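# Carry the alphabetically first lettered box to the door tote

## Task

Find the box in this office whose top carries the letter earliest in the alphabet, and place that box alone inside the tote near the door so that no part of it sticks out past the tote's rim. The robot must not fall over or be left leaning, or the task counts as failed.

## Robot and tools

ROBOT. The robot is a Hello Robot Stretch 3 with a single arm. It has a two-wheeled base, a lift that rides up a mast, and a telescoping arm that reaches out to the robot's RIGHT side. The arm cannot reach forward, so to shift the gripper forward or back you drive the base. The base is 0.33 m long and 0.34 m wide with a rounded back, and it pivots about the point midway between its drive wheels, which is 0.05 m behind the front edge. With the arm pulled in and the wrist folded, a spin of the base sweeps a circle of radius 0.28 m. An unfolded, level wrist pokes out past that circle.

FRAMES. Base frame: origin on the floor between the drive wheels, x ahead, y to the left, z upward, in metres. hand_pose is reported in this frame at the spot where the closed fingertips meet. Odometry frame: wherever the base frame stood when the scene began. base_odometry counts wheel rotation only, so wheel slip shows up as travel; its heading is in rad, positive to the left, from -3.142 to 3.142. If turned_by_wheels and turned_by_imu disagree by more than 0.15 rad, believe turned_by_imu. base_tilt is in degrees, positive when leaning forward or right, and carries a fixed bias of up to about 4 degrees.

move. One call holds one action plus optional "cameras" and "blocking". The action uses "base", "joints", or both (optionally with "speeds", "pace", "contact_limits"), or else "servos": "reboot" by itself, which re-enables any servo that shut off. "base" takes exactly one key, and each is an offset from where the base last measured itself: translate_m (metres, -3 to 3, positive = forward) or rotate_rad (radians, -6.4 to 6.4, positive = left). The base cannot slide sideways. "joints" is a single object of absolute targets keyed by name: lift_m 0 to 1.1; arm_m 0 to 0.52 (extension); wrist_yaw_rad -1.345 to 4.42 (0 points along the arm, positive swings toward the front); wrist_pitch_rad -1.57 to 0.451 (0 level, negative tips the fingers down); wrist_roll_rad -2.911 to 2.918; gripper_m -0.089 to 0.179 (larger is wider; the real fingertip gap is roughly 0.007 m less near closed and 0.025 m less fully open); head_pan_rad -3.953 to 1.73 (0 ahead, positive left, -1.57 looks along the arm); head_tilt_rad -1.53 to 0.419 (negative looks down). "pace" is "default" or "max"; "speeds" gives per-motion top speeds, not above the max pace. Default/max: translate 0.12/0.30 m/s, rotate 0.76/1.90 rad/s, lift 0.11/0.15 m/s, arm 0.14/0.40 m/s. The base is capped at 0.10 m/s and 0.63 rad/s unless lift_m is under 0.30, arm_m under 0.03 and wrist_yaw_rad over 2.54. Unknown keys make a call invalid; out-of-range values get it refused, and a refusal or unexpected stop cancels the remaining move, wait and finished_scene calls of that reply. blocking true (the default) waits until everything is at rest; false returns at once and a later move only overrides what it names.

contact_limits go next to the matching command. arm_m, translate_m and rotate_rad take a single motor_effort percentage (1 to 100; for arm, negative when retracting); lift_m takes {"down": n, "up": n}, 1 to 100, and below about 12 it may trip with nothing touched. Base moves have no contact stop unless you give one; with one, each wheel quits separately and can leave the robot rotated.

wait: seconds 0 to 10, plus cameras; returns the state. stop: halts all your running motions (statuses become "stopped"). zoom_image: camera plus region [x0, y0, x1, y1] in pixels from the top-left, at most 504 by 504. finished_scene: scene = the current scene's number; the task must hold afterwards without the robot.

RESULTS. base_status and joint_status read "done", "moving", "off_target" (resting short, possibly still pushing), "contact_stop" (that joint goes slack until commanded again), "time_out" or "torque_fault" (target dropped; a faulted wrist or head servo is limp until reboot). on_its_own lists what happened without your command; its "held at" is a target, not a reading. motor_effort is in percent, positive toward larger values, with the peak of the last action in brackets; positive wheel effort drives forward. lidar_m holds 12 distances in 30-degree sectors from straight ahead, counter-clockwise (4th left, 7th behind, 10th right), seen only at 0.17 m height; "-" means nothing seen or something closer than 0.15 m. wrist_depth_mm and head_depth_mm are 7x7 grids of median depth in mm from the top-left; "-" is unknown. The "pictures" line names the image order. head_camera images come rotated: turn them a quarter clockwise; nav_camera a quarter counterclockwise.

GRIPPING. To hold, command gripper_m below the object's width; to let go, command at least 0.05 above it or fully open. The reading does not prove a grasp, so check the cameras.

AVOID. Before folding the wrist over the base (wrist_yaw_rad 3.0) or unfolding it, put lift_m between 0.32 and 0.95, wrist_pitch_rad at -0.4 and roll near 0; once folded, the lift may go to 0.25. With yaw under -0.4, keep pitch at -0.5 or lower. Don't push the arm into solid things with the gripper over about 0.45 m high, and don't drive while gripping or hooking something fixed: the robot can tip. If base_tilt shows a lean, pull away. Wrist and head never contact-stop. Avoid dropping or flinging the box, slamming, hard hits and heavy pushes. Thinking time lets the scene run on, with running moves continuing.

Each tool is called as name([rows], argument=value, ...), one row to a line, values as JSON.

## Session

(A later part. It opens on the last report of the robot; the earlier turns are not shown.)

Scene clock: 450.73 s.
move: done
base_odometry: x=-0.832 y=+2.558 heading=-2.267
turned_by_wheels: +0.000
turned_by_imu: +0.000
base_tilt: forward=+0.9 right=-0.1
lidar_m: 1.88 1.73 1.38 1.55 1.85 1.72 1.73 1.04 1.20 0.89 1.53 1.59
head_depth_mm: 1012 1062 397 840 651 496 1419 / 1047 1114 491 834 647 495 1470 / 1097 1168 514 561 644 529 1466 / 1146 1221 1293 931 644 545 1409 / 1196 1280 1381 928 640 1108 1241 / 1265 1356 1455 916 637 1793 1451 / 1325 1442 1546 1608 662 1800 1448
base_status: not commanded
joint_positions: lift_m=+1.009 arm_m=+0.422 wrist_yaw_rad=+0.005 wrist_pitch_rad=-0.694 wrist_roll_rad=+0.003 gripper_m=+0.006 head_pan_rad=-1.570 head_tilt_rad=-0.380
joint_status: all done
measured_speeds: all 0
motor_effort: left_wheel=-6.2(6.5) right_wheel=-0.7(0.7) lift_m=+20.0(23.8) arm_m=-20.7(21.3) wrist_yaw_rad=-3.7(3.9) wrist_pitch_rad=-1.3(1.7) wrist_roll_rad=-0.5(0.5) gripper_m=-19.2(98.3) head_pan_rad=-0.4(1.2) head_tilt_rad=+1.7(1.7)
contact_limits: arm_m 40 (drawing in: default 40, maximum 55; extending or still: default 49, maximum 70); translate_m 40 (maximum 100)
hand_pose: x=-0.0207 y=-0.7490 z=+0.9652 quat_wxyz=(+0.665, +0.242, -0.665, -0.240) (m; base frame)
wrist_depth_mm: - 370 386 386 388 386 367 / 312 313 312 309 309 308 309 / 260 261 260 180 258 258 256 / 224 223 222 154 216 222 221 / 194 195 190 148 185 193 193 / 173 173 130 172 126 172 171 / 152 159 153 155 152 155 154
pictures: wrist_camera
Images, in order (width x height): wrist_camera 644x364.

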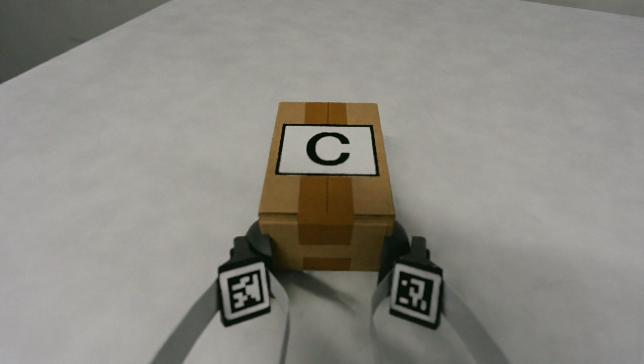

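move(joints={"lift_m": 1.06}, speeds={"lift_m": 0.06}, cameras=["wrist_camera"])

Scene clock: 458.40 s.
move: done
base_odometry: x=-0.832 y=+2.558 heading=-2.267
turned_by_wheels: +0.000
turned_by_imu: +0.001
base_tilt: forward=+0.9 right=-0.2
lidar_m: 1.88 1.73 1.37 1.55 1.85 1.72 1.74 1.04 1.20 0.89 1.53 1.59
head_depth_mm: 1004 1033 1125 946 649 496 1418 / 1048 501 473 940 646 494 1474 / 1093 1144 491 749 644 528 1462 / 1146 1220 1287 928 640 545 1438 / 1204 1280 1385 927 639 1119 1241 / 1264 1364 1458 918 636 1787 1459 / 1336 1435 1550 1608 663 1786 1465
base_status: not commanded
joint_positions: lift_m=+1.060 arm_m=+0.422 wrist_yaw_rad=+0.003 wrist_pitch_rad=-0.719 wrist_roll_rad=+0.003 gripper_m=+0.006 head_pan_rad=-1.570 head_tilt_rad=-0.380
joint_status: all done
measured_speeds: all 0
motor_effort: left_wheel=-6.2(6.4) right_wheel=-1.0(1.1) lift_m=+30.6(32.6) arm_m=-20.9(21.2) wrist_yaw_rad=-2.1(3.9) wrist_pitch_rad=+3.2(3.5) wrist_roll_rad=-0.3(0.5) gripper_m=-19.1(20.1) head_pan_rad=+0.8(1.3) head_tilt_rad=+0.4(2.1)
contact_limits: arm_m 40 (drawing in: default 40, maximum 55; extending or still: default 49, maximum 70); translate_m 40 (maximum 100)
hand_pose: x=-0.0210 y=-0.7445 z=+1.0119 quat_wxyz=(+0.661, +0.249, -0.662, -0.248) (m; base frame)
wrist_depth_mm: - - - - - - - / - 382 382 379 385 384 380 / 324 323 321 182 315 323 321 / 279 280 280 155 270 278 275 / 246 247 247 148 235 245 245 / 218 220 130 216 128 220 218 / 199 202 194 199 194 197 198
pictures: wrist_camera
Images, in order (width x height): wrist_camera 644x364.

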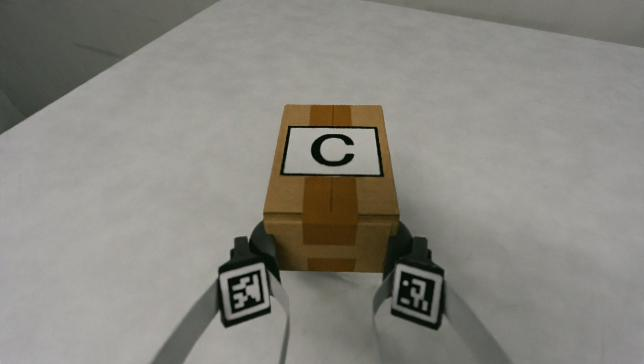

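move(base={"rotate_rad": 2.0758}, joints={"arm_m": 0.0, "wrist_yaw_rad": 1.57}, speeds={"rotate_rad": 0.63, "arm_m": 0.3}, blocking=false, cameras=[])

wait(seconds=1.3, cameras=[])

move(joints={"lift_m": 0.55, "wrist_pitch_rad": -0.4}, speeds={"lift_m": 0.15}, blocking=false, cameras=["wrist_camera"])

Scene clock: 561.83 s.
move: moving
base_odometry: x=-0.832 y=+2.558 heading=-2.168
turned_by_wheels: +0.100
turned_by_imu: +0.099
base_tilt: forward=+1.1 right=-0.5
lidar_m: 1.88 1.73 1.37 1.55 1.80 1.72 1.74 1.04 1.20 0.89 1.67 1.60
head_depth_mm: 1025 1047 1137 944 650 495 1443 / 1081 486 465 937 652 510 1479 / 1131 1185 478 784 643 546 1471 / 1209 1276 1356 741 643 1093 1251 / 1280 1362 1474 927 640 1737 1460 / 1369 1449 1574 921 666 1797 1446 / 1439 1564 1693 1811 733 1791 1450
base_status: rotate_rad moving
joint_positions: lift_m=+1.060 arm_m=+0.404 wrist_yaw_rad=+0.332 wrist_pitch_rad=-0.719 wrist_roll_rad=+0.003 gripper_m=+0.006 head_pan_rad=-1.570 head_tilt_rad=-0.380
joint_status: arm_m moving; wrist_yaw_rad moving
joint sent to its limit — arm_m, lower limit.
measured_speeds: translate_m=+0.000 rotate_rad=+0.378 lift_m=+0.000 arm_m=-0.070 wrist_yaw_rad=+1.369 wrist_pitch_rad=+0.000 wrist_roll_rad=+0.000 head_pan_rad=+0.000 head_tilt_rad=+0.000
motor_effort: left_wheel=-13.3(15.6) right_wheel=+16.4(17.8) lift_m=+30.5(31.1) arm_m=-23.3(25.2) wrist_yaw_rad=+5.4(7.8) wrist_pitch_rad=+3.4(3.5) wrist_roll_rad=-0.3(0.4) gripper_m=-19.5(19.5) head_pan_rad=-0.3(2.0) head_tilt_rad=+0.8(2.4)
hand_pose: x=+0.0362 y=-0.7164 z=+1.0119 quat_wxyz=(+0.693, +0.355, -0.612, -0.137) (m; base frame)
wrist_depth_mm: - - - - - - - / - - 396 385 382 380 378 / - 322 325 183 312 322 323 / 281 280 280 156 272 279 277 / 247 246 247 148 234 243 245 / 221 220 130 216 128 220 219 / 199 203 195 199 195 197 196
pictures: none
No camera images: "cameras" was empty.

Scene clock: 563.13 s.
earlier move: moving
base_odometry: x=-0.832 y=+2.558 heading=-1.386
turned_by_wheels: +0.782
turned_by_imu: +0.780
base_tilt: forward=+0.8 right=-0.2
lidar_m: 1.38 1.55 1.56 1.72 1.72 1.04 1.20 1.20 0.89 1.59 2.03 1.73
head_depth_mm: 1952 2043 1991 2131 2146 1820 1475 / 1911 2018 286 299 2360 1819 1469 / 1854 2001 293 302 330 1831 1463 / 1807 1928 2075 2157 319 1794 1463 / 1790 1879 1942 328 332 1749 1455 / 1723 1854 1873 333 2232 1636 1457 / 1702 1807 1839 2051 2165 400 1455
base_status: rotate_rad moving
joint_positions: lift_m=+1.060 arm_m=+0.193 wrist_yaw_rad=+1.567 wrist_pitch_rad=-0.719 wrist_roll_rad=+0.003 gripper_m=+0.006 head_pan_rad=-1.570 head_tilt_rad=-0.380
joint_status: arm_m moving; wrist_yaw_rad moving
joint sent to its limit — arm_m, lower limit.
measured_speeds: translate_m=+0.000 rotate_rad=+0.630 lift_m=+0.000 arm_m=-0.234 wrist_yaw_rad=+0.000 wrist_pitch_rad=+0.000 wrist_roll_rad=+0.000 head_pan_rad=+0.000 head_tilt_rad=+0.000
motor_effort: left_wheel=-11.3(15.6) right_wheel=+11.5(17.8) lift_m=+29.9(31.1) arm_m=-24.3(26.3) wrist_yaw_rad=+2.7(7.8) wrist_pitch_rad=+3.1(3.5) wrist_roll_rad=-0.1(0.5) gripper_m=-18.7(20.0) head_pan_rad=+2.2(2.2) head_tilt_rad=-0.6(2.4)
hand_pose: x=+0.1556 y=-0.3391 z=+1.0119 quat_wxyz=(+0.644, +0.644, -0.294, +0.290) (m; base frame)
wrist_depth_mm: - - - - - - - / - - - - - - - / - - - 183 - - - / - - - 155 - - - / - - - 148 - - - / - - 130 - 128 - - / - - - - - - -
wait: 1.30 s; no rest
pictures: none
No camera images: "cameras" was empty.

Scene clock: 563.63 s.
move: moving
base_odometry: x=-0.832 y=+2.558 heading=-1.071
turned_by_wheels: +0.315
turned_by_imu: +0.314
base_tilt: forward=+1.3 right=+0.5
lidar_m: 1.38 1.55 1.77 1.72 1.04 1.04 1.20 0.89 1.74 1.59 1.88 1.73
head_depth_mm: 1713 1836 1934 - 2184 1763 1476 / 1738 1852 1938 - - 1711 1472 / 1749 1870 1935 - - 1659 1468 / 1748 1869 1887 2173 2280 - 1413 / 1761 1880 1891 2189 2314 - 1420 / 1774 1896 1851 2204 - - 1417 / 1781 1901 1858 2199 - 317 1427
base_status: rotate_rad moving
joint_positions: lift_m=+1.034 arm_m=+0.095 wrist_yaw_rad=+1.567 wrist_pitch_rad=-0.442 wrist_roll_rad=+0.003 gripper_m=+0.006 head_pan_rad=-1.570 head_tilt_rad=-0.380
joint_status: lift_m moving; arm_m moving; wrist_yaw_rad moving; wrist_pitch_rad moving
measured_speeds: translate_m=+0.000 rotate_rad=+0.630 lift_m=-0.099 arm_m=-0.164 wrist_yaw_rad=+0.000 wrist_pitch_rad=+0.216 wrist_roll_rad=+0.000 head_pan_rad=+0.000 head_tilt_rad=+0.000
motor_effort: left_wheel=-12.6(12.7) right_wheel=+11.4(12.8) lift_m=+20.8(28.2) arm_m=-23.8(25.8) wrist_yaw_rad=+3.3(4.6) wrist_pitch_rad=+5.0(8.5) wrist_roll_rad=-0.5(0.5) gripper_m=-19.8(19.8) head_pan_rad=+1.3(2.1) head_tilt_rad=+2.1(2.1)
hand_pose: x=+0.2000 y=-0.2409 z=+1.0410 quat_wxyz=(+0.598, +0.597, -0.380, +0.376) (m; base frame)
wrist_depth_mm: - - - - - - - / - - - - - - - / - - - 182 - - - / - - - 155 - - - / - - - 148 - - - / - - 130 - 128 - - / - - - - - - -
pictures: wrist_camera
Images, in order (width x height): wrist_camera 644x364.

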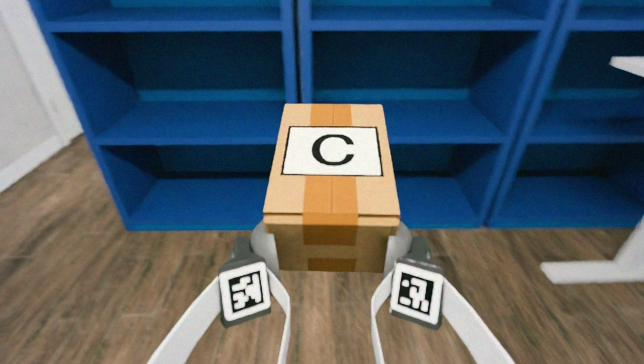

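move(joints={"wrist_yaw_rad": 2.65}, cameras=[])

move(base={"translate_m": 1.595}, joints={"lift_m": 0.285, "head_pan_rad": -0.6, "head_tilt_rad": -0.5}, pace="max", contact_limits={"translate_m": 40}, blocking=false, cameras=[])

wait(seconds=2.0, cameras=["wrist_camera"])

Scene clock: 570.73 s.
earlier move: done
move: done
base_odometry: x=-0.832 y=+2.558 heading=-0.192
turned_by_wheels: +0.879
turned_by_imu: +0.877
base_tilt: forward=+0.9 right=+0.0
lidar_m: 1.89 1.72 1.73 1.04 1.20 0.89 1.49 1.60 1.88 1.74 1.38 1.55
head_depth_mm: 2148 2253 2039 2372 2132 1806 1476 / 2182 2378 2371 2550 2357 1811 1475 / 1587 2167 2345 2329 2246 1828 1464 / 1562 1668 1733 1863 2044 1821 1461 / 1738 1872 1935 2013 2220 1811 1463 / 1665 1808 1873 1965 2130 1762 1448 / 1598 1690 1759 1870 1974 1719 1461
base_status: done
joint_positions: lift_m=+0.550 arm_m=+0.002 wrist_yaw_rad=+2.647 wrist_pitch_rad=-0.430 wrist_roll_rad=+0.003 gripper_m=+0.006 head_pan_rad=-1.570 head_tilt_rad=-0.380
joint_status: all done
measured_speeds: all 0
motor_effort: left_wheel=-9.9(9.9) right_wheel=+11.6(11.7) lift_m=+21.2(21.7) arm_m=-20.1(21.1) wrist_yaw_rad=+3.0(7.0) wrist_pitch_rad=+5.2(5.5) wrist_roll_rad=-0.2(0.4) gripper_m=-18.8(20.1) head_pan_rad=+2.5(2.9) head_tilt_rad=+2.0(2.5)
hand_pose: x=+0.0846 y=+0.0494 z=+0.5600 quat_wxyz=(+0.316, +0.707, -0.023, +0.632) (m; base frame)
wrist_depth_mm: - - - - - - - / - - - - - - - / - - - 182 - - - / - - - 155 - - - / - - 925 148 932 - - / 211 836 130 799 127 812 820 / 193 736 687 731 691 705 710
pictures: none
No camera images: "cameras" was empty.

Scene clock: 571.23 s.
move: moving
base_odometry: x=-0.813 y=+2.554 heading=-0.192
turned_by_wheels: +0.000
turned_by_imu: +0.000
base_tilt: forward=+1.6 right=+0.1
lidar_m: 1.87 1.70 1.72 1.04 1.21 0.91 1.50 1.61 1.89 1.73 1.36 1.54
head_depth_mm: 1502 1575 1747 1662 1789 1608 1353 / 1533 1623 1805 1660 1879 1610 1343 / 1589 1655 1848 1756 1918 1612 1339 / 1608 1690 1918 1846 1892 1597 1333 / 1580 1589 1811 1813 1874 1611 1344 / 1341 1446 3235 2427 1905 1593 1338 / 2617 2724 2848 2674 1990 1590 1331
base_status: translate_m moving
joint_positions: lift_m=+0.511 arm_m=+0.002 wrist_yaw_rad=+2.647 wrist_pitch_rad=-0.429 wrist_roll_rad=+0.003 gripper_m=+0.006 head_pan_rad=-0.603 head_tilt_rad=-0.497
joint_status: lift_m moving; head_pan_rad moving; head_tilt_rad moving
measured_speeds: translate_m=+0.074 rotate_rad=+0.000 lift_m=-0.148 arm_m=+0.000 wrist_yaw_rad=+0.000 wrist_pitch_rad=+0.000 wrist_roll_rad=+0.000 head_pan_rad=+0.959 head_tilt_rad=+0.000
motor_effort: left_wheel=+4.3(6.9) right_wheel=+15.2(15.4) lift_m=+20.2(21.7) arm_m=-20.0(20.6) wrist_yaw_rad=+3.1(3.6) wrist_pitch_rad=+5.1(5.4) wrist_roll_rad=-0.3(0.4) gripper_m=-19.2(19.9) head_pan_rad=+2.9(5.4) head_tilt_rad=-2.2(3.5)
contact_limits: translate_m 40 (maximum 100)
hand_pose: x=+0.0846 y=+0.0496 z=+0.5208 quat_wxyz=(+0.315, +0.707, -0.023, +0.632) (m; base frame)
wrist_depth_mm: - - - - - - - / - - - - - - - / - - - 182 - - - / - - - 155 - - - / 934 917 889 148 868 937 956 / 211 772 130 757 128 802 786 / 193 692 671 684 656 671 681
pictures: none
No camera images: "cameras" was empty.

Scene clock: 573.23 s.
earlier move: moving
base_odometry: x=-0.574 y=+2.508 heading=-0.192
turned_by_wheels: +0.000
turned_by_imu: +0.000
base_tilt: forward=-0.4 right=-0.2
lidar_m: 1.66 1.51 1.52 1.05 1.36 1.15 1.14 1.82 1.97 1.74 1.25 1.32
head_depth_mm: 1373 1466 1586 1572 1831 1550 1344 / 1422 1490 1659 1564 1876 1590 1347 / 1447 1548 1727 1586 1874 1595 1329 / 1245 1326 1478 1542 1758 1597 1330 / 2729 3025 3217 2547 1910 1585 1332 / 2509 2604 2793 2654 1987 1597 1329 / 2156 2272 2385 2415 1976 1599 1330
base_status: translate_m moving
joint_positions: lift_m=+0.285 arm_m=+0.002 wrist_yaw_rad=+2.648 wrist_pitch_rad=-0.428 wrist_roll_rad=+0.003 gripper_m=+0.006 head_pan_rad=-0.593 head_tilt_rad=-0.500
joint_status: lift_m moving; the others done
measured_speeds: translate_m=+0.259 rotate_rad=+0.000 lift_m=+0.000 arm_m=+0.000 wrist_yaw_rad=+0.000 wrist_pitch_rad=+0.000 wrist_roll_rad=+0.000 head_pan_rad=+0.000 head_tilt_rad=+0.000
motor_effort: left_wheel=+14.8(15.1) right_wheel=+9.0(17.8) lift_m=+21.7(23.7) arm_m=-18.5(20.6) wrist_yaw_rad=+2.5(3.7) wrist_pitch_rad=+4.8(5.4) wrist_roll_rad=-0.3(0.5) gripper_m=-18.8(19.9) head_pan_rad=-2.8(5.4) head_tilt_rad=-2.1(3.8)
contact_limits: translate_m 40 (maximum 100)
hand_pose: x=+0.0845 y=+0.0497 z=+0.2953 quat_wxyz=(+0.315, +0.707, -0.023, +0.632) (m; base frame)
wrist_depth_mm: - - - - - - - / - - - - - - - / 947 - - 182 - - - / 756 766 763 154 722 752 752 / 618 620 593 148 577 612 612 / 212 509 130 496 128 517 515 / 193 - 281 439 427 443 437
wait: 2.00 s; no rest
pictures: wrist_camera
Images, in order (width x height): wrist_camera 644x364.

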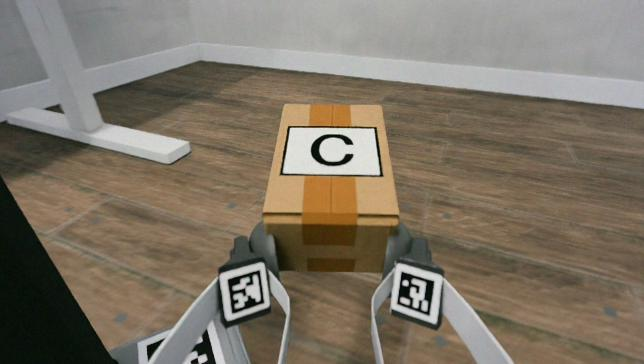

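wait(seconds=6, cameras=[])

move(base={"rotate_rad": -0.9536}, pace="max", cameras=["nav_camera"])

Scene clock: 578.60 s.
earlier move: done
base_odometry: x=+0.733 y=+2.254 heading=-0.192
turned_by_wheels: +0.000
turned_by_imu: -0.001
base_tilt: forward=+0.9 right=-0.1
lidar_m: 0.54 0.49 0.49 0.61 1.21 1.80 2.45 2.79 1.40 0.60 2.56 0.84
head_depth_mm: 2146 2297 2506 2637 2020 1617 1340 / 2168 2371 2596 2680 2009 1607 1340 / 1540 1739 1959 2298 1994 1599 1337 / 1182 1279 1402 1563 1752 1593 1337 / 966 1033 1121 1212 1329 1443 1338 / 804 856 905 968 1047 1129 1212 / 695 726 765 811 861 919 983
base_status: done
joint_positions: lift_m=+0.285 arm_m=+0.002 wrist_yaw_rad=+2.648 wrist_pitch_rad=-0.428 wrist_roll_rad=+0.003 gripper_m=+0.006 head_pan_rad=-0.600 head_tilt_rad=-0.500
joint_status: all done
measured_speeds: all 0
motor_effort: left_wheel=+3.3(15.1) right_wheel=+1.7(17.8) lift_m=+24.9(25.0) arm_m=-16.5(20.6) wrist_yaw_rad=+2.2(3.7) wrist_pitch_rad=+5.0(5.4) wrist_roll_rad=-0.3(0.5) gripper_m=-18.4(20.0) head_pan_rad=-2.1(5.4) head_tilt_rad=-1.5(3.8)
contact_limits: translate_m 40 (maximum 100)
hand_pose: x=+0.0845 y=+0.0497 z=+0.2953 quat_wxyz=(+0.315, +0.707, -0.023, +0.632) (m; base frame)
wrist_depth_mm: - - 542 487 446 404 368 / - - - 523 479 424 391 / - - - 182 502 461 423 / 753 761 705 155 524 497 450 / 610 620 582 148 147 - 466 / 211 507 130 493 128 512 505 / 193 - 279 442 426 447 438
wait: 2.97 of 6 s (the move ended)
pictures: none
No camera images: "cameras" was empty.

Scene clock: 580.30 s.
move: done
base_odometry: x=+0.733 y=+2.254 heading=-1.145
turned_by_wheels: -0.953
turned_by_imu: -0.949
base_tilt: forward=+0.9 right=-0.2
lidar_m: 2.27 0.74 0.52 0.49 0.50 0.66 1.60 1.80 2.44 2.31 0.60 0.63
head_depth_mm: 490 515 557 616 1112 977 1262 / 541 576 615 660 710 793 907 / 607 651 701 756 825 909 1008 / 691 746 810 891 985 1114 1249 / 2468 2577 2810 2523 1914 1553 1323 / 2370 2535 2739 2649 1978 1597 1343 / 2247 2427 2609 2626 1976 1581 1335
base_status: done
joint_positions: lift_m=+0.285 arm_m=+0.002 wrist_yaw_rad=+2.648 wrist_pitch_rad=-0.428 wrist_roll_rad=+0.003 gripper_m=+0.006 head_pan_rad=-0.600 head_tilt_rad=-0.500
joint_status: not commanded
measured_speeds: all 0
motor_effort: left_wheel=+10.6(17.5) right_wheel=-8.1(15.1) lift_m=+25.5(25.8) arm_m=-22.3(22.3) wrist_yaw_rad=+2.3(2.9) wrist_pitch_rad=+5.2(5.4) wrist_roll_rad=-0.2(0.5) gripper_m=-18.7(19.7) head_pan_rad=-2.5(4.0) head_tilt_rad=-2.3(2.9)
hand_pose: x=+0.0845 y=+0.0497 z=+0.2953 quat_wxyz=(+0.315, +0.707, -0.023, +0.632) (m; base frame)
wrist_depth_mm: 394 441 498 549 - - - / 423 472 518 - - - - / 440 505 544 183 - 957 - / 473 537 - 155 724 757 758 / 491 - 150 148 566 612 615 / 207 513 130 497 128 506 514 / 193 - 278 438 431 437 439
pictures: nav_camera (sideways)
Images, in order (width x height): nav_camera 672x504.

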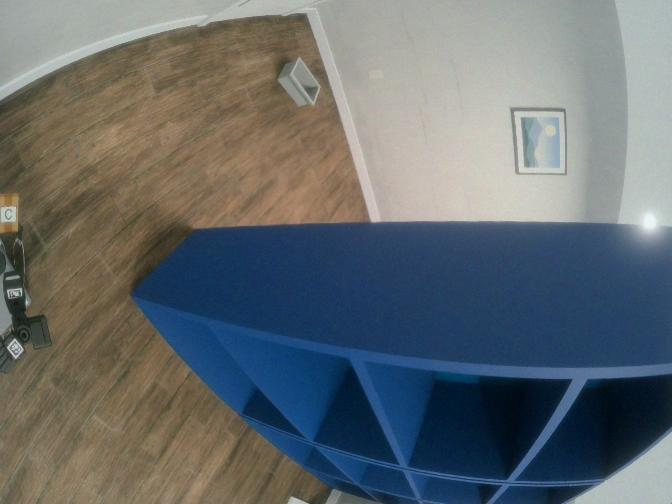

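move(base={"translate_m": 1.52}, joints={"head_pan_rad": -0.2, "head_tilt_rad": -0.95}, pace="max", contact_limits={"translate_m": 40}, cameras=["head_camera"])

Scene clock: 591.93 s.
move: done
base_odometry: x=+1.362 y=+0.870 heading=-1.145
turned_by_wheels: +0.000
turned_by_imu: -0.001
base_tilt: forward=+0.8 right=-0.2
lidar_m: 1.06 0.85 0.59 0.56 0.56 0.77 1.86 0.78 0.91 2.16 1.59 1.11
head_depth_mm: 1066 1259 1546 1551 1372 1236 1123 / 1047 1238 1493 1553 1364 1236 1117 / 1025 1211 1465 1551 1380 1233 1122 / 1003 1171 1429 1560 1343 1215 1130 / 984 1148 1387 1535 1357 1223 1127 / 960 1124 1344 1519 1391 1227 1127 / 950 1100 1322 1512 1392 1238 1124
base_status: done
joint_positions: lift_m=+0.285 arm_m=+0.002 wrist_yaw_rad=+2.648 wrist_pitch_rad=-0.428 wrist_roll_rad=+0.003 gripper_m=+0.006 head_pan_rad=-0.198 head_tilt_rad=-0.950
joint_status: all done
measured_speeds: all 0
motor_effort: left_wheel=+3.0(21.5) right_wheel=+5.5(9.5) lift_m=+30.7(30.9) arm_m=-21.6(23.3) wrist_yaw_rad=+2.5(3.0) wrist_pitch_rad=+5.1(5.4) wrist_roll_rad=-0.4(0.6) gripper_m=-18.4(20.0) head_pan_rad=-3.2(5.1) head_tilt_rad=-0.7(5.9)
contact_limits: translate_m 40 (maximum 100)
hand_pose: x=+0.0845 y=+0.0497 z=+0.2953 quat_wxyz=(+0.315, +0.707, -0.023, +0.632) (m; base frame)
wrist_depth_mm: - - - - 763 - - / - - - - 816 - - / 466 - - 183 868 - - / 521 - - 154 739 760 763 / - 596 593 148 564 553 - / 211 517 130 498 128 404 - / 193 - 277 437 429 412 375
pictures: head_camera (sideways)
Images, in order (width x height): head_camera 896x504.

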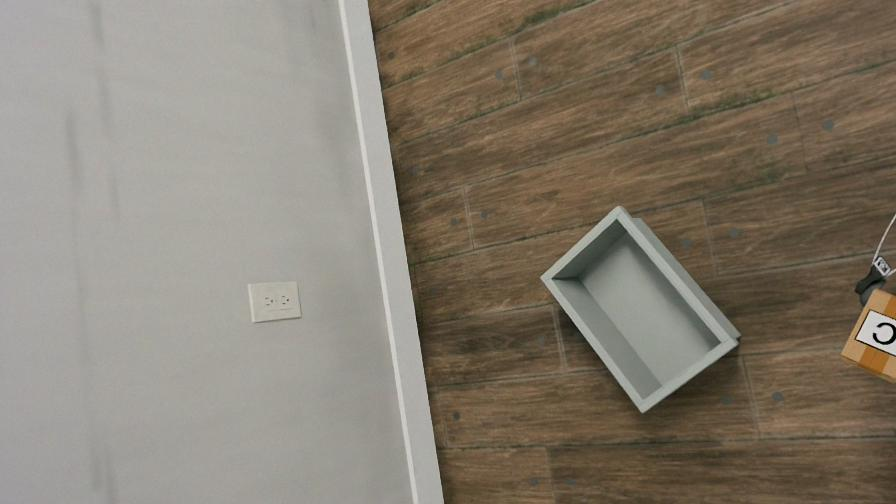

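move(base={"rotate_rad": 1.733}, joints={"lift_m": 0.5}, pace="max", blocking=false, cameras=[])

wait(seconds=0.8, cameras=[])

move(joints={"wrist_yaw_rad": 0.0, "head_pan_rad": -1.5, "head_tilt_rad": -0.95}, cameras=[])

move(joints={"wrist_pitch_rad": -0.9, "lift_m": 0.42, "arm_m": 0.13}, contact_limits={"arm_m": 40}, cameras=["wrist_camera", "head_camera"])

Scene clock: 623.97 s.
move: moving
base_odometry: x=+1.362 y=+0.870 heading=-0.926
turned_by_wheels: +0.219
turned_by_imu: +0.219
base_tilt: forward=+0.1 right=-0.3
lidar_m: 1.05 0.69 0.56 0.56 0.63 0.99 0.95 0.78 1.16 2.59 1.31 1.06
head_depth_mm: 989 1150 1397 1559 1373 1238 1129 / 984 1145 1383 1548 1375 1233 1127 / 983 1149 1381 1554 1351 1217 1124 / 986 1148 1398 1555 1340 1216 1127 / 984 1157 1397 1552 1381 1223 1120 / 986 1155 1389 1561 1379 1240 1123 / 983 1151 1393 1548 1379 1242 1121
base_status: rotate_rad moving
joint_positions: lift_m=+0.324 arm_m=+0.002 wrist_yaw_rad=+2.648 wrist_pitch_rad=-0.428 wrist_roll_rad=+0.003 gripper_m=+0.006 head_pan_rad=-0.200 head_tilt_rad=-0.950
joint_status: lift_m moving
measured_speeds: translate_m=+0.000 rotate_rad=+0.635 lift_m=+0.148 arm_m=+0.000 wrist_yaw_rad=+0.000 wrist_pitch_rad=+0.000 wrist_roll_rad=+0.000 head_pan_rad=+0.000 head_tilt_rad=+0.000
motor_effort: left_wheel=-12.5(13.0) right_wheel=+13.2(15.9) lift_m=+32.9(32.9) arm_m=-20.9(21.3) wrist_yaw_rad=+2.1(2.9) wrist_pitch_rad=+5.0(5.4) wrist_roll_rad=-0.3(0.6) gripper_m=-19.8(19.8) head_pan_rad=-3.2(3.7) head_tilt_rad=-1.4(2.0)
hand_pose: x=+0.0845 y=+0.0497 z=+0.3348 quat_wxyz=(+0.315, +0.707, -0.023, +0.632) (m; base frame)
wrist_depth_mm: 455 - - - - 704 - / 479 497 - - - 742 - / 531 555 - 182 189 819 924 / 560 592 - 154 740 824 807 / - 637 615 148 615 652 666 / 211 553 130 539 128 559 - / 193 - 450 481 467 450 -
pictures: none
No camera images: "cameras" was empty.

Scene clock: 624.77 s.
earlier move: moving
base_odometry: x=+1.362 y=+0.870 heading=-0.418
turned_by_wheels: +0.507
turned_by_imu: +0.505
base_tilt: forward=+1.5 right=-0.2
lidar_m: 0.70 0.56 0.56 0.63 0.96 0.99 0.78 1.12 2.59 1.33 1.06 1.06
head_depth_mm: 970 1102 1297 1508 1368 1200 1123 / 1019 1169 1374 1518 1372 1237 1125 / 1070 1252 1496 1554 1381 1222 1121 / 1097 1274 1539 1554 1387 1238 1121 / 951 1083 1227 1456 1373 1238 1125 / 788 883 1008 1165 1339 1240 1130 / 686 774 862 975 1123 1220 1129
base_status: rotate_rad moving
joint_positions: lift_m=+0.444 arm_m=+0.002 wrist_yaw_rad=+2.648 wrist_pitch_rad=-0.428 wrist_roll_rad=+0.003 gripper_m=+0.006 head_pan_rad=-0.200 head_tilt_rad=-0.950
joint_status: lift_m moving
measured_speeds: translate_m=+0.000 rotate_rad=+0.634 lift_m=+0.150 arm_m=+0.000 wrist_yaw_rad=+0.000 wrist_pitch_rad=+0.000 wrist_roll_rad=+0.000 head_pan_rad=+0.000 head_tilt_rad=+0.000
motor_effort: left_wheel=-12.6(13.2) right_wheel=+11.9(15.9) lift_m=+31.4(33.2) arm_m=-22.7(22.8) wrist_yaw_rad=+1.9(2.9) wrist_pitch_rad=+5.0(5.4) wrist_roll_rad=-0.3(0.6) gripper_m=-18.9(19.8) head_pan_rad=-3.7(4.2) head_tilt_rad=-1.1(2.0)
hand_pose: x=+0.0845 y=+0.0497 z=+0.4547 quat_wxyz=(+0.315, +0.707, -0.023, +0.632) (m; base frame)
wrist_depth_mm: - - 549 - - - - / - - 577 - - - - / - - - 182 - - - / - - - 155 154 - - / 827 819 147 148 147 - - / 212 705 130 669 128 703 671 / 193 626 591 598 587 593 591
wait: 0.80 s; no rest
pictures: none
No camera images: "cameras" was empty.

Scene clock: 627.10 s.
move: done
base_odometry: x=+1.362 y=+0.870 heading=+0.588
turned_by_wheels: +1.006
turned_by_imu: +1.004
base_tilt: forward=+0.9 right=+0.0
lidar_m: 0.56 0.62 0.90 1.13 0.91 1.05 2.58 1.39 1.07 1.06 0.73 0.57
head_depth_mm: 955 1104 1318 1510 1390 1238 1081 / 976 1135 1360 1523 1375 1216 491 / 992 1165 1394 1567 801 622 541 / 1022 1187 1442 1554 1380 1197 986 / 1039 1222 1483 1561 1385 1242 1125 / 1062 1261 1482 1547 1383 1236 1126 / 1057 1145 1223 1258 1339 1241 1132
base_status: done
joint_positions: lift_m=+0.500 arm_m=+0.002 wrist_yaw_rad=+0.003 wrist_pitch_rad=-0.428 wrist_roll_rad=+0.003 gripper_m=+0.006 head_pan_rad=-1.512 head_tilt_rad=-0.950
joint_status: all done
measured_speeds: translate_m=+0.000 rotate_rad=+0.000 lift_m=+0.000 arm_m=+0.000 wrist_yaw_rad=+0.000 wrist_pitch_rad=+0.000 wrist_roll_rad=+0.000 head_pan_rad=+0.024 head_tilt_rad=+0.000
motor_effort: left_wheel=-6.4(13.5) right_wheel=+7.7(14.3) lift_m=+27.9(33.1) arm_m=-22.9(23.8) wrist_yaw_rad=-1.7(6.4) wrist_pitch_rad=+5.1(5.4) wrist_roll_rad=-0.3(0.6) gripper_m=-19.4(20.0) head_pan_rad=+2.9(6.3) head_tilt_rad=-0.9(3.8)
hand_pose: x=-0.0209 y=-0.3699 z=+0.5105 quat_wxyz=(+0.690, +0.151, -0.691, -0.150) (m; base frame)
wrist_depth_mm: - - - - - - - / - - - - 765 - - / - - - 182 - - - / 556 - - 155 155 - - / 599 914 880 148 151 893 895 / 648 770 130 732 127 773 775 / 616 677 652 675 644 664 670
pictures: none
No camera images: "cameras" was empty.

Scene clock: 629.30 s.
move: done
base_odometry: x=+1.362 y=+0.870 heading=+0.588
turned_by_wheels: +0.000
turned_by_imu: +0.000
base_tilt: forward=+0.8 right=-0.2
lidar_m: 0.56 0.61 0.90 1.13 0.91 1.05 2.59 1.39 1.07 1.06 0.73 0.57
head_depth_mm: 954 1105 1322 1494 1382 1231 1129 / 976 1128 1356 1531 1353 626 566 / 997 1160 1395 1565 1246 695 1121 / 1021 1191 1445 1561 1378 1219 1111 / 1049 1221 1496 1570 1376 1234 1124 / 1070 1260 1480 1534 1389 1238 1130 / 1047 1128 1199 1252 1319 1235 1123
base_status: not commanded
joint_positions: lift_m=+0.420 arm_m=+0.130 wrist_yaw_rad=+0.003 wrist_pitch_rad=-0.914 wrist_roll_rad=+0.003 gripper_m=+0.006 head_pan_rad=-1.502 head_tilt_rad=-0.950
joint_status: all done
measured_speeds: all 0
motor_effort: left_wheel=-6.3(6.6) right_wheel=+7.8(8.6) lift_m=+21.9(24.8) arm_m=+24.2(26.8) wrist_yaw_rad=-2.1(2.3) wrist_pitch_rad=+2.6(5.5) wrist_roll_rad=-0.3(0.4) gripper_m=-18.8(19.7) head_pan_rad=+2.5(4.6) head_tilt_rad=-1.7(2.6)
contact_limits: arm_m 40 (drawing in: default 40, maximum 55; extending or still: default 49, maximum 70)
hand_pose: x=-0.0212 y=-0.4122 z=+0.3410 quat_wxyz=(+0.634, +0.313, -0.635, -0.312) (m; base frame)
wrist_depth_mm: - 736 766 735 - - - / - 687 701 680 701 683 691 / 613 624 638 183 617 633 615 / 579 575 574 155 543 565 559 / 528 530 401 149 147 521 512 / 487 492 130 - 125 483 483 / 456 463 436 - 445 453 444
pictures: head_camera (sideways), wrist_camera
Images, in order (width x height): head_camera 896x504, wrist_camera 644x364.

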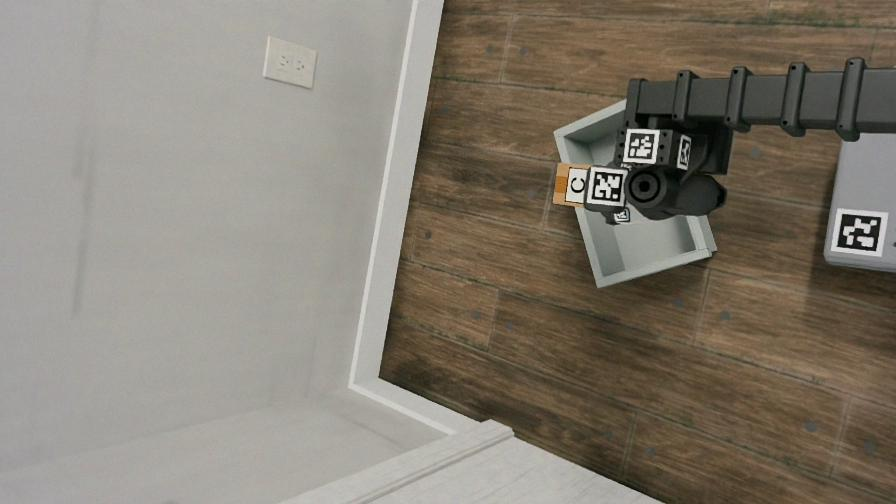

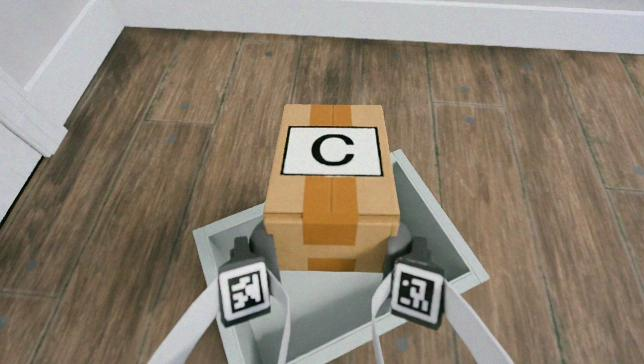

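move()

Scene clock: 654.30 s.
base_odometry: x=+1.362 y=+0.870 heading=+0.588
turned_by_wheels: +0.000
turned_by_imu: +0.000
base_tilt: forward=+0.9 right=+0.1
lidar_m: 0.56 0.62 0.90 1.13 0.91 1.05 2.58 1.38 1.08 1.06 0.73 0.57
head_depth_mm: 955 1095 1307 1511 1378 1233 1127 / 973 1139 1353 1524 1364 627 567 / 994 1160 1388 1552 1250 694 1120 / 1018 1200 1443 1561 1386 1222 1118 / 1043 1235 1486 1570 1377 1243 1132 / 1073 1273 1473 1531 1378 1244 1125 / 1043 1123 1193 1252 1325 1245 1124
base_status: not commanded
joint_positions: lift_m=+0.420 arm_m=+0.130 wrist_yaw_rad=+0.003 wrist_pitch_rad=-0.914 wrist_roll_rad=+0.003 gripper_m=+0.006 head_pan_rad=-1.500 head_tilt_rad=-0.950
joint_status: all done
measured_speeds: all 0
motor_effort: left_wheel=-6.3(6.6) right_wheel=+7.6(8.6) lift_m=+22.7(24.8) arm_m=+24.1(26.8) wrist_yaw_rad=-1.8(2.3) wrist_pitch_rad=+2.3(5.5) wrist_roll_rad=-0.4(0.4) gripper_m=-18.7(19.7) head_pan_rad=+3.2(4.6) head_tilt_rad=-2.1(2.6)
contact_limits: arm_m 40 (drawing in: default 40, maximum 55; extending or still: default 49, maximum 70)
hand_pose: x=-0.0212 y=-0.4122 z=+0.3410 quat_wxyz=(+0.634, +0.313, -0.635, -0.312) (m; base frame)
wrist_depth_mm: - 734 754 741 - - - / - 695 704 695 682 687 686 / 614 629 636 182 619 624 623 / 576 570 579 155 560 558 561 / 533 526 406 148 147 524 520 / 484 493 130 - 125 480 481 / 445 461 442 - 446 450 452
pictures: head_camera (sideways), nav_camera (sideways), wrist_camera
Images, in order (width x height): head_camera 896x504, nav_camera 672x504, wrist_camera 644x364.

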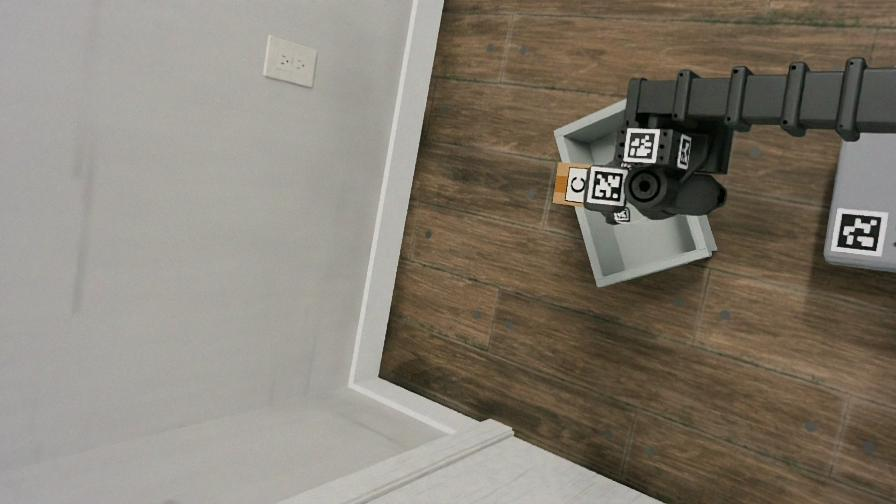

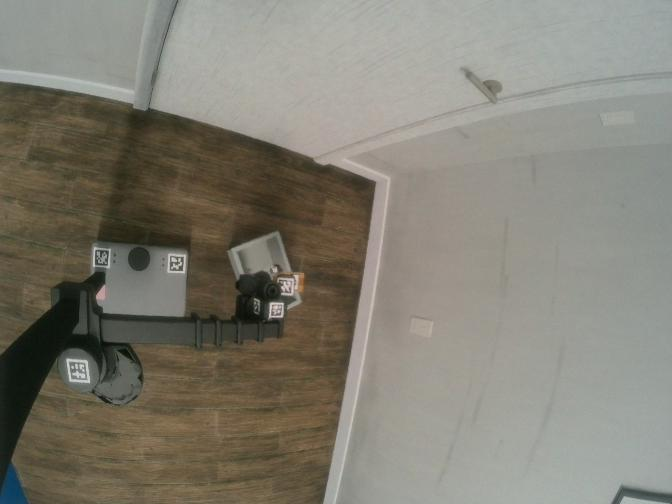

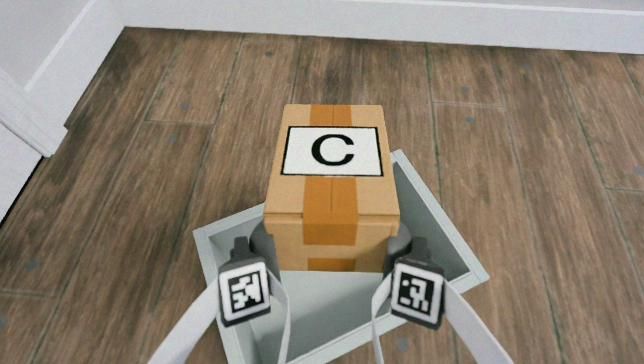

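move(joints={"arm_m": 0.15, "lift_m": 0.26}, contact_limits={"arm_m": 40, "lift_m": {"down": 14}}, speeds={"lift_m": 0.08, "arm_m": 0.05}, cameras=["head_camera", "wrist_camera"])

Scene clock: 715.97 s.
move: done
base_odometry: x=+1.362 y=+0.870 heading=+0.588
turned_by_wheels: +0.000
turned_by_imu: +0.001
base_tilt: forward=+0.9 right=-0.2
lidar_m: 0.56 0.61 0.90 1.13 0.91 1.05 2.59 1.39 1.07 0.43 0.73 0.57
head_depth_mm: 954 1104 1313 1507 1374 1238 1119 / 973 1131 1350 1538 1355 1171 719 / 994 1164 1395 1562 1326 820 1131 / 1021 1191 1444 1555 1370 1224 1112 / 1038 1235 1495 1569 1386 1234 1128 / 1073 1266 1456 1528 1389 1247 1126 / 1038 1128 1194 1254 1324 1251 1125
base_status: not commanded
joint_positions: lift_m=+0.260 arm_m=+0.150 wrist_yaw_rad=+0.003 wrist_pitch_rad=-0.915 wrist_roll_rad=+0.003 gripper_m=+0.006 head_pan_rad=-1.500 head_tilt_rad=-0.950
joint_status: all done
measured_speeds: all 0
motor_effort: left_wheel=-6.5(6.7) right_wheel=+7.8(8.3) lift_m=+23.0(23.1) arm_m=+21.5(25.8) wrist_yaw_rad=-2.1(2.3) wrist_pitch_rad=+2.7(2.9) wrist_roll_rad=-0.3(0.7) gripper_m=-19.1(20.3) head_pan_rad=+2.5(4.4) head_tilt_rad=-3.3(4.3)
contact_limits: arm_m 40 (drawing in: default 40, maximum 55; extending or still: default 49, maximum 70); lift_m down 14 (down: maximum 72; up: maximum 65)
hand_pose: x=-0.0212 y=-0.4321 z=+0.1809 quat_wxyz=(+0.634, +0.313, -0.635, -0.312) (m; base frame)
wrist_depth_mm: 541 536 527 534 542 530 530 / 483 476 481 471 475 468 477 / 432 430 438 183 331 431 424 / 392 282 290 155 155 391 386 / 361 311 314 149 147 - 350 / 336 331 130 - 125 224 328 / 312 316 - - 203 307 305
pictures: head_camera (sideways), wrist_camera
Images, in order (width x height): head_camera 896x504, wrist_camera 644x364.

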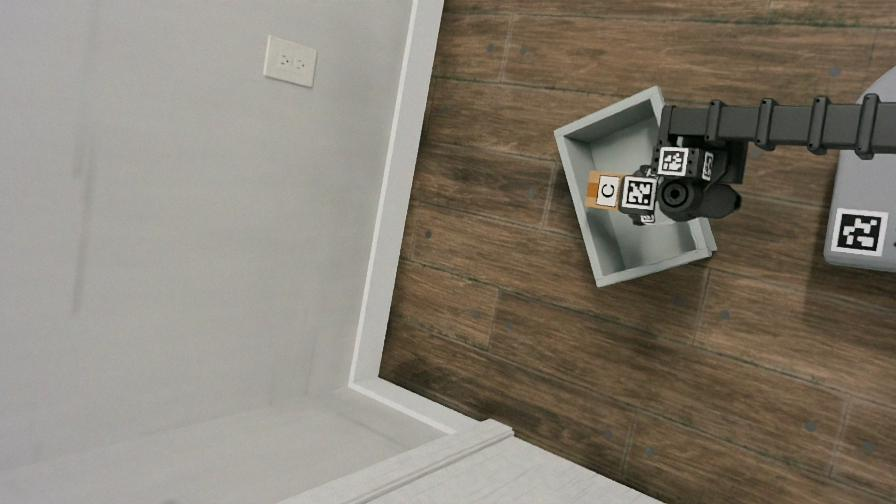

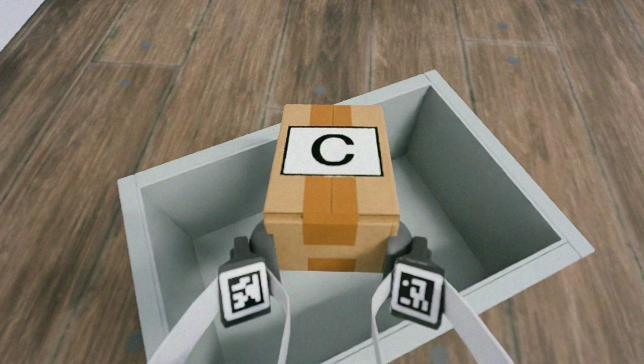

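move(joints={"arm_m": 0.16, "lift_m": 0.165}, contact_limits={"arm_m": 40, "lift_m": {"down": 14}}, speeds={"lift_m": 0.05, "arm_m": 0.05}, cameras=["head_camera", "wrist_camera"])

Scene clock: 729.93 s.
move: done
base_odometry: x=+1.362 y=+0.870 heading=+0.588
turned_by_wheels: +0.000
turned_by_imu: +0.001
base_tilt: forward=+1.0 right=-0.1
lidar_m: 0.56 0.62 0.90 1.13 0.90 1.05 2.60 1.38 1.08 1.06 0.73 0.57
head_depth_mm: 953 1108 1314 1494 1378 1238 1120 / 977 1134 1361 1540 1365 1203 959 / 996 1162 1396 1564 1348 927 971 / 1017 1192 1441 1552 1393 1204 1114 / 1047 1231 1495 1568 1392 1240 1123 / 1067 1263 1466 1543 1379 1242 1130 / 1044 1131 1187 1248 1320 1246 1128
base_status: not commanded
joint_positions: lift_m=+0.165 arm_m=+0.160 wrist_yaw_rad=+0.003 wrist_pitch_rad=-0.915 wrist_roll_rad=+0.003 gripper_m=+0.006 head_pan_rad=-1.500 head_tilt_rad=-0.950
joint_status: all done
measured_speeds: all 0
motor_effort: left_wheel=-6.4(6.8) right_wheel=+7.4(8.1) lift_m=+21.1(29.5) arm_m=+23.3(26.0) wrist_yaw_rad=-2.1(2.3) wrist_pitch_rad=+2.4(2.9) wrist_roll_rad=-0.3(0.5) gripper_m=-19.0(20.1) head_pan_rad=+3.3(4.9) head_tilt_rad=-4.5(5.2)
contact_limits: arm_m 40 (drawing in: default 40, maximum 55; extending or still: default 49, maximum 70); lift_m down 14 (down: maximum 72; up: maximum 65)
hand_pose: x=-0.0212 y=-0.4421 z=+0.0859 quat_wxyz=(+0.634, +0.313, -0.635, -0.312) (m; base frame)
wrist_depth_mm: 393 398 390 211 227 390 389 / 347 189 198 229 267 - 343 / 175 200 233 182 295 - - / - 235 264 155 154 - - / - - 146 148 147 - 134 / - - 130 - 125 124 129 / - - - - 116 120 224
pictures: head_camera (sideways), wrist_camera
Images, in order (width x height): head_camera 896x504, wrist_camera 644x364.

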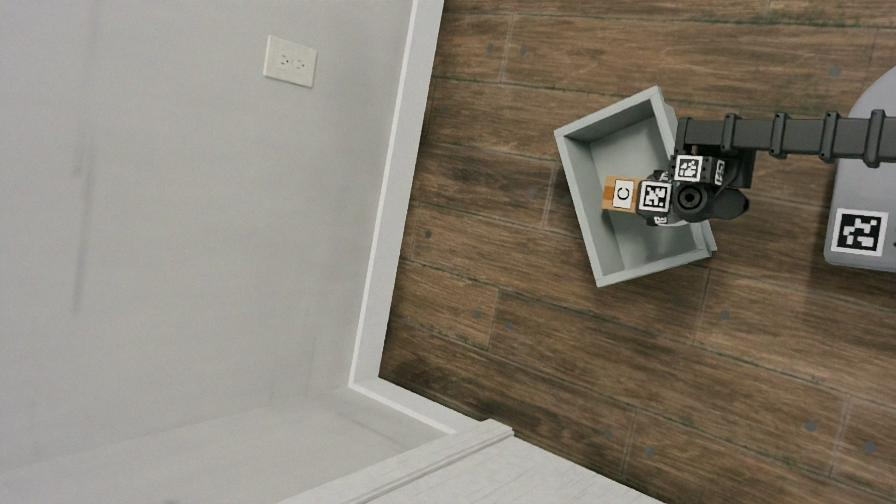

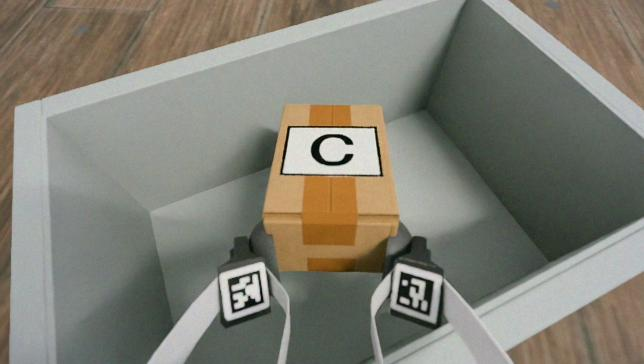

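move(joints={"lift_m": 0.1}, contact_limits={"lift_m": {"down": 13}}, speeds={"lift_m": 0.02}, cameras=["head_camera", "wrist_camera"])

Scene clock: 736.13 s.
move: contact_stop
base_odometry: x=+1.362 y=+0.870 heading=+0.588
turned_by_wheels: +0.000
turned_by_imu: +0.001
base_tilt: forward=+1.0 right=-0.1
lidar_m: 0.56 0.62 0.90 1.13 0.91 1.05 2.59 1.38 1.07 1.06 0.73 0.57
head_depth_mm: 955 1103 1312 1503 1368 1241 1121 / 973 1137 1345 1529 1380 1214 1092 / 994 1165 1398 1535 1374 963 965 / 1017 1192 1444 1562 1375 1221 1106 / 1048 1228 1503 1555 1377 1244 1128 / 1069 1270 1474 1528 1388 1249 1126 / 1043 1129 1187 1254 1311 1240 1124
base_status: not commanded
joint_positions: lift_m=+0.105 arm_m=+0.160 wrist_yaw_rad=+0.003 wrist_pitch_rad=-0.895 wrist_roll_rad=-0.017 gripper_m=+0.006 head_pan_rad=-1.500 head_tilt_rad=-0.950
joint_status: lift_m contact_stop (moved -0.060 of -0.065)
measured_speeds: translate_m=+0.000 rotate_rad=+0.000 lift_m=+0.002 arm_m=+0.000 wrist_yaw_rad=+0.000 wrist_pitch_rad=+0.000 wrist_roll_rad=+0.000 head_pan_rad=+0.000 head_tilt_rad=+0.000
on_its_own: lift_m is slack since a contact_stop (your +0.100 is given up)
motor_effort: left_wheel=-5.7(6.8) right_wheel=+5.8(8.1) lift_m=+23.1(23.1) arm_m=+20.4(22.4) wrist_yaw_rad=-1.9(4.9) wrist_pitch_rad=-1.1(2.6) wrist_roll_rad=+6.5(8.4) gripper_m=-16.8(19.9) head_pan_rad=+0.9(3.9) head_tilt_rad=-4.5(6.1)
contact_limits: arm_m 40 (drawing in: default 40, maximum 55; extending or still: default 49, maximum 70); lift_m down 13 (down: maximum 72; up: maximum 65)
hand_pose: x=-0.0212 y=-0.4464 z=+0.0286 quat_wxyz=(+0.643, +0.310, -0.631, -0.303) (m; base frame)
wrist_depth_mm: 114 120 137 157 185 205 - / 130 144 162 168 205 - - / 147 169 193 155 154 - - / 169 193 196 144 144 - - / - 185 186 139 146 194 193 / - 173 129 177 124 183 181 / - 165 163 167 167 171 129
pictures: head_camera (sideways), wrist_camera
Images, in order (width x height): head_camera 896x504, wrist_camera 644x364.

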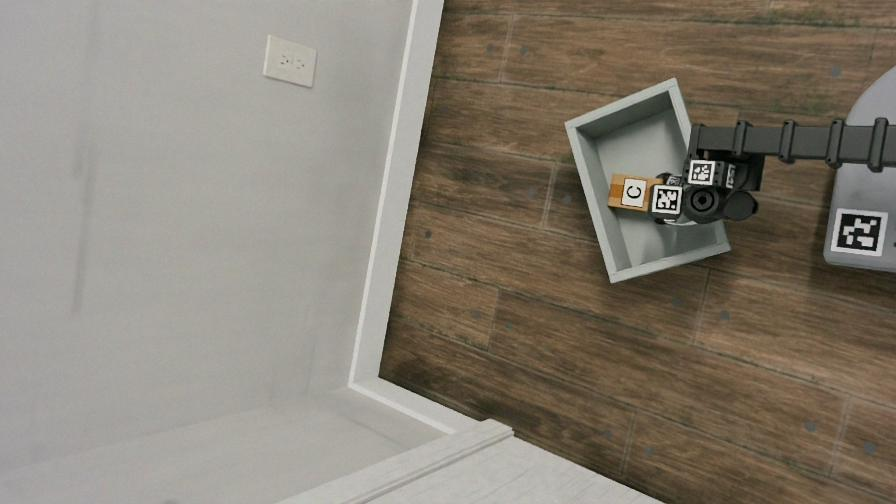

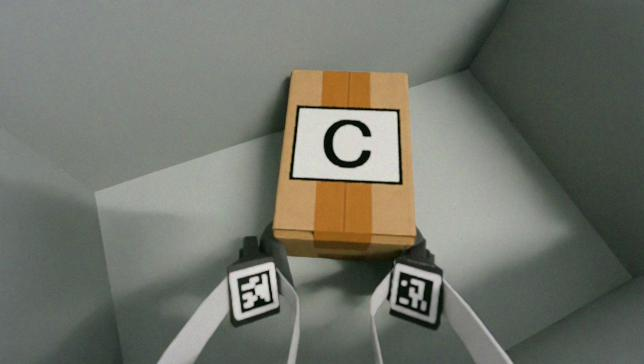

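move(joints={"gripper_m": 0.13}, cameras=["wrist_camera"])

move(joints={"lift_m": 0.3}, speeds={"lift_m": 0.06}, cameras=["head_camera", "wrist_camera"])

Scene clock: 744.53 s.
move: done
base_odometry: x=+1.362 y=+0.870 heading=+0.588
turned_by_wheels: +0.000
turned_by_imu: +0.001
base_tilt: forward=+0.9 right=-0.4
lidar_m: 0.56 0.61 0.90 1.13 0.90 1.05 2.59 1.39 1.07 1.06 0.73 0.57
head_depth_mm: 951 1104 1312 1503 1380 1242 1123 / 976 1134 1352 1523 1374 1233 1093 / 1004 1165 1402 1557 1378 966 967 / 1022 1193 1448 1560 1382 1209 1105 / 1041 1225 1496 1570 1385 1238 1120 / 1070 1264 1468 1522 1381 1238 1127 / 1041 1124 1194 1252 1322 1241 1139
base_status: not commanded
joint_positions: lift_m=+0.106 arm_m=+0.160 wrist_yaw_rad=+0.001 wrist_pitch_rad=-0.902 wrist_roll_rad=-0.007 gripper_m=+0.130 head_pan_rad=-1.500 head_tilt_rad=-0.950
joint_status: all done
measured_speeds: all 0
on_its_own: lift_m is slack since a contact_stop (your +0.100 is given up)
motor_effort: left_wheel=-5.8(5.9) right_wheel=+5.7(6.3) lift_m=+25.4(25.8) arm_m=+18.1(19.2) wrist_yaw_rad=-1.0(5.2) wrist_pitch_rad=+0.1(1.7) wrist_roll_rad=+3.0(6.5) gripper_m=-0.7(92.0) head_pan_rad=+2.0(3.6) head_tilt_rad=-5.7(6.2)
contact_limits: arm_m 40 (drawing in: default 40, maximum 55; extending or still: default 49, maximum 70); lift_m down 13 (down: maximum 72; up: maximum 65)
hand_pose: x=-0.0214 y=-0.4450 z=+0.0291 quat_wxyz=(+0.639, +0.310, -0.634, -0.307) (m; base frame)
wrist_depth_mm: 316 119 129 145 170 196 - / 115 125 142 169 203 231 - / 134 146 167 182 225 - - / 149 167 202 161 162 - - / - 188 193 148 153 148 194 / - 124 181 143 179 124 184 / - 121 171 171 171 166 154
pictures: wrist_camera
Images, in order (width x height): wrist_camera 644x364.

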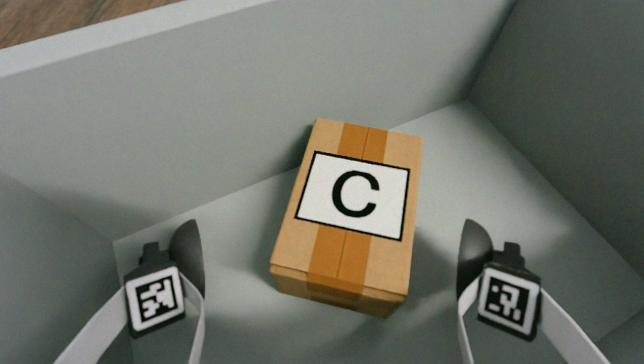

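Scene clock: 748.33 s.
move: done
base_odometry: x=+1.362 y=+0.870 heading=+0.588
turned_by_wheels: +0.000
turned_by_imu: +0.001
base_tilt: forward=+1.0 right=-0.1
lidar_m: 0.56 0.62 0.90 1.14 0.91 1.05 2.60 1.38 1.08 1.06 0.73 0.57
head_depth_mm: 952 1101 1313 1498 1392 1242 1122 / 978 1137 1354 1519 1382 767 684 / 998 1163 1395 1555 1382 798 1123 / 1020 1204 1461 1563 1374 1216 1118 / 1048 1226 1500 1558 1384 1239 1124 / 1071 1266 1462 1526 1383 1234 1123 / 1045 1124 1193 1259 1326 1244 1127
base_status: not commanded
joint_positions: lift_m=+0.300 arm_m=+0.160 wrist_yaw_rad=+0.001 wrist_pitch_rad=-0.907 wrist_roll_rad=-0.005 gripper_m=+0.130 head_pan_rad=-1.500 head_tilt_rad=-0.950
joint_status: all done
measured_speeds: all 0
motor_effort: left_wheel=-5.6(5.9) right_wheel=+5.8(6.2) lift_m=+29.3(32.3) arm_m=+16.0(18.3) wrist_yaw_rad=-0.8(1.2) wrist_pitch_rad=+1.1(1.5) wrist_roll_rad=+2.3(3.2) gripper_m=+0.0(1.6) head_pan_rad=+1.8(3.6) head_tilt_rad=-4.7(6.9)
contact_limits: arm_m 40 (drawing in: default 40, maximum 55; extending or still: default 49, maximum 70)
hand_pose: x=-0.0214 y=-0.4437 z=+0.2220 quat_wxyz=(+0.637, +0.311, -0.633, -0.309) (m; base frame)
wrist_depth_mm: 592 600 595 597 603 607 601 / 541 539 528 537 535 535 532 / 480 479 475 479 484 482 485 / 437 445 437 440 339 443 439 / 410 402 302 342 - 272 397 / 372 124 337 320 - 123 372 / - 127 - 308 - 127 333
pictures: head_camera (sideways), wrist_camera
Images, in order (width x height): head_camera 896x504, wrist_camera 644x364.

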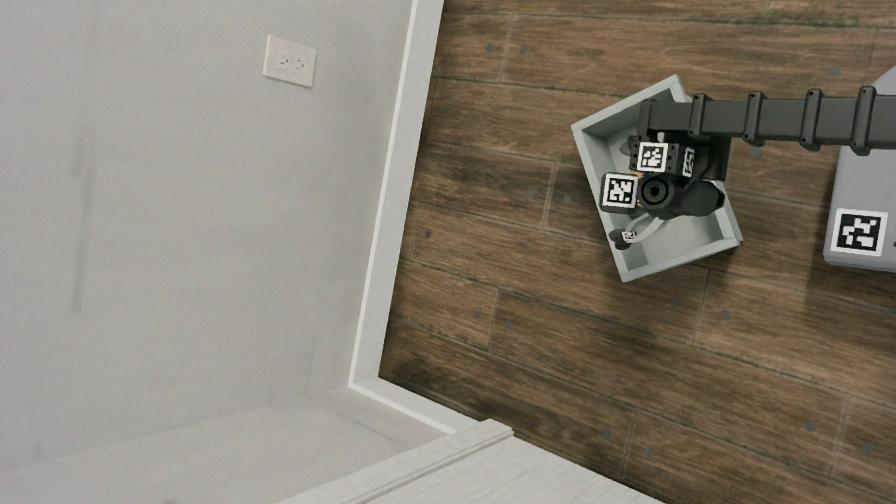

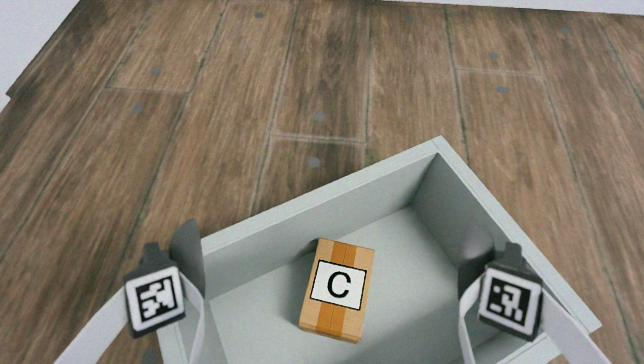

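finished_scene(scene=2)

The scene is finished: the task was done.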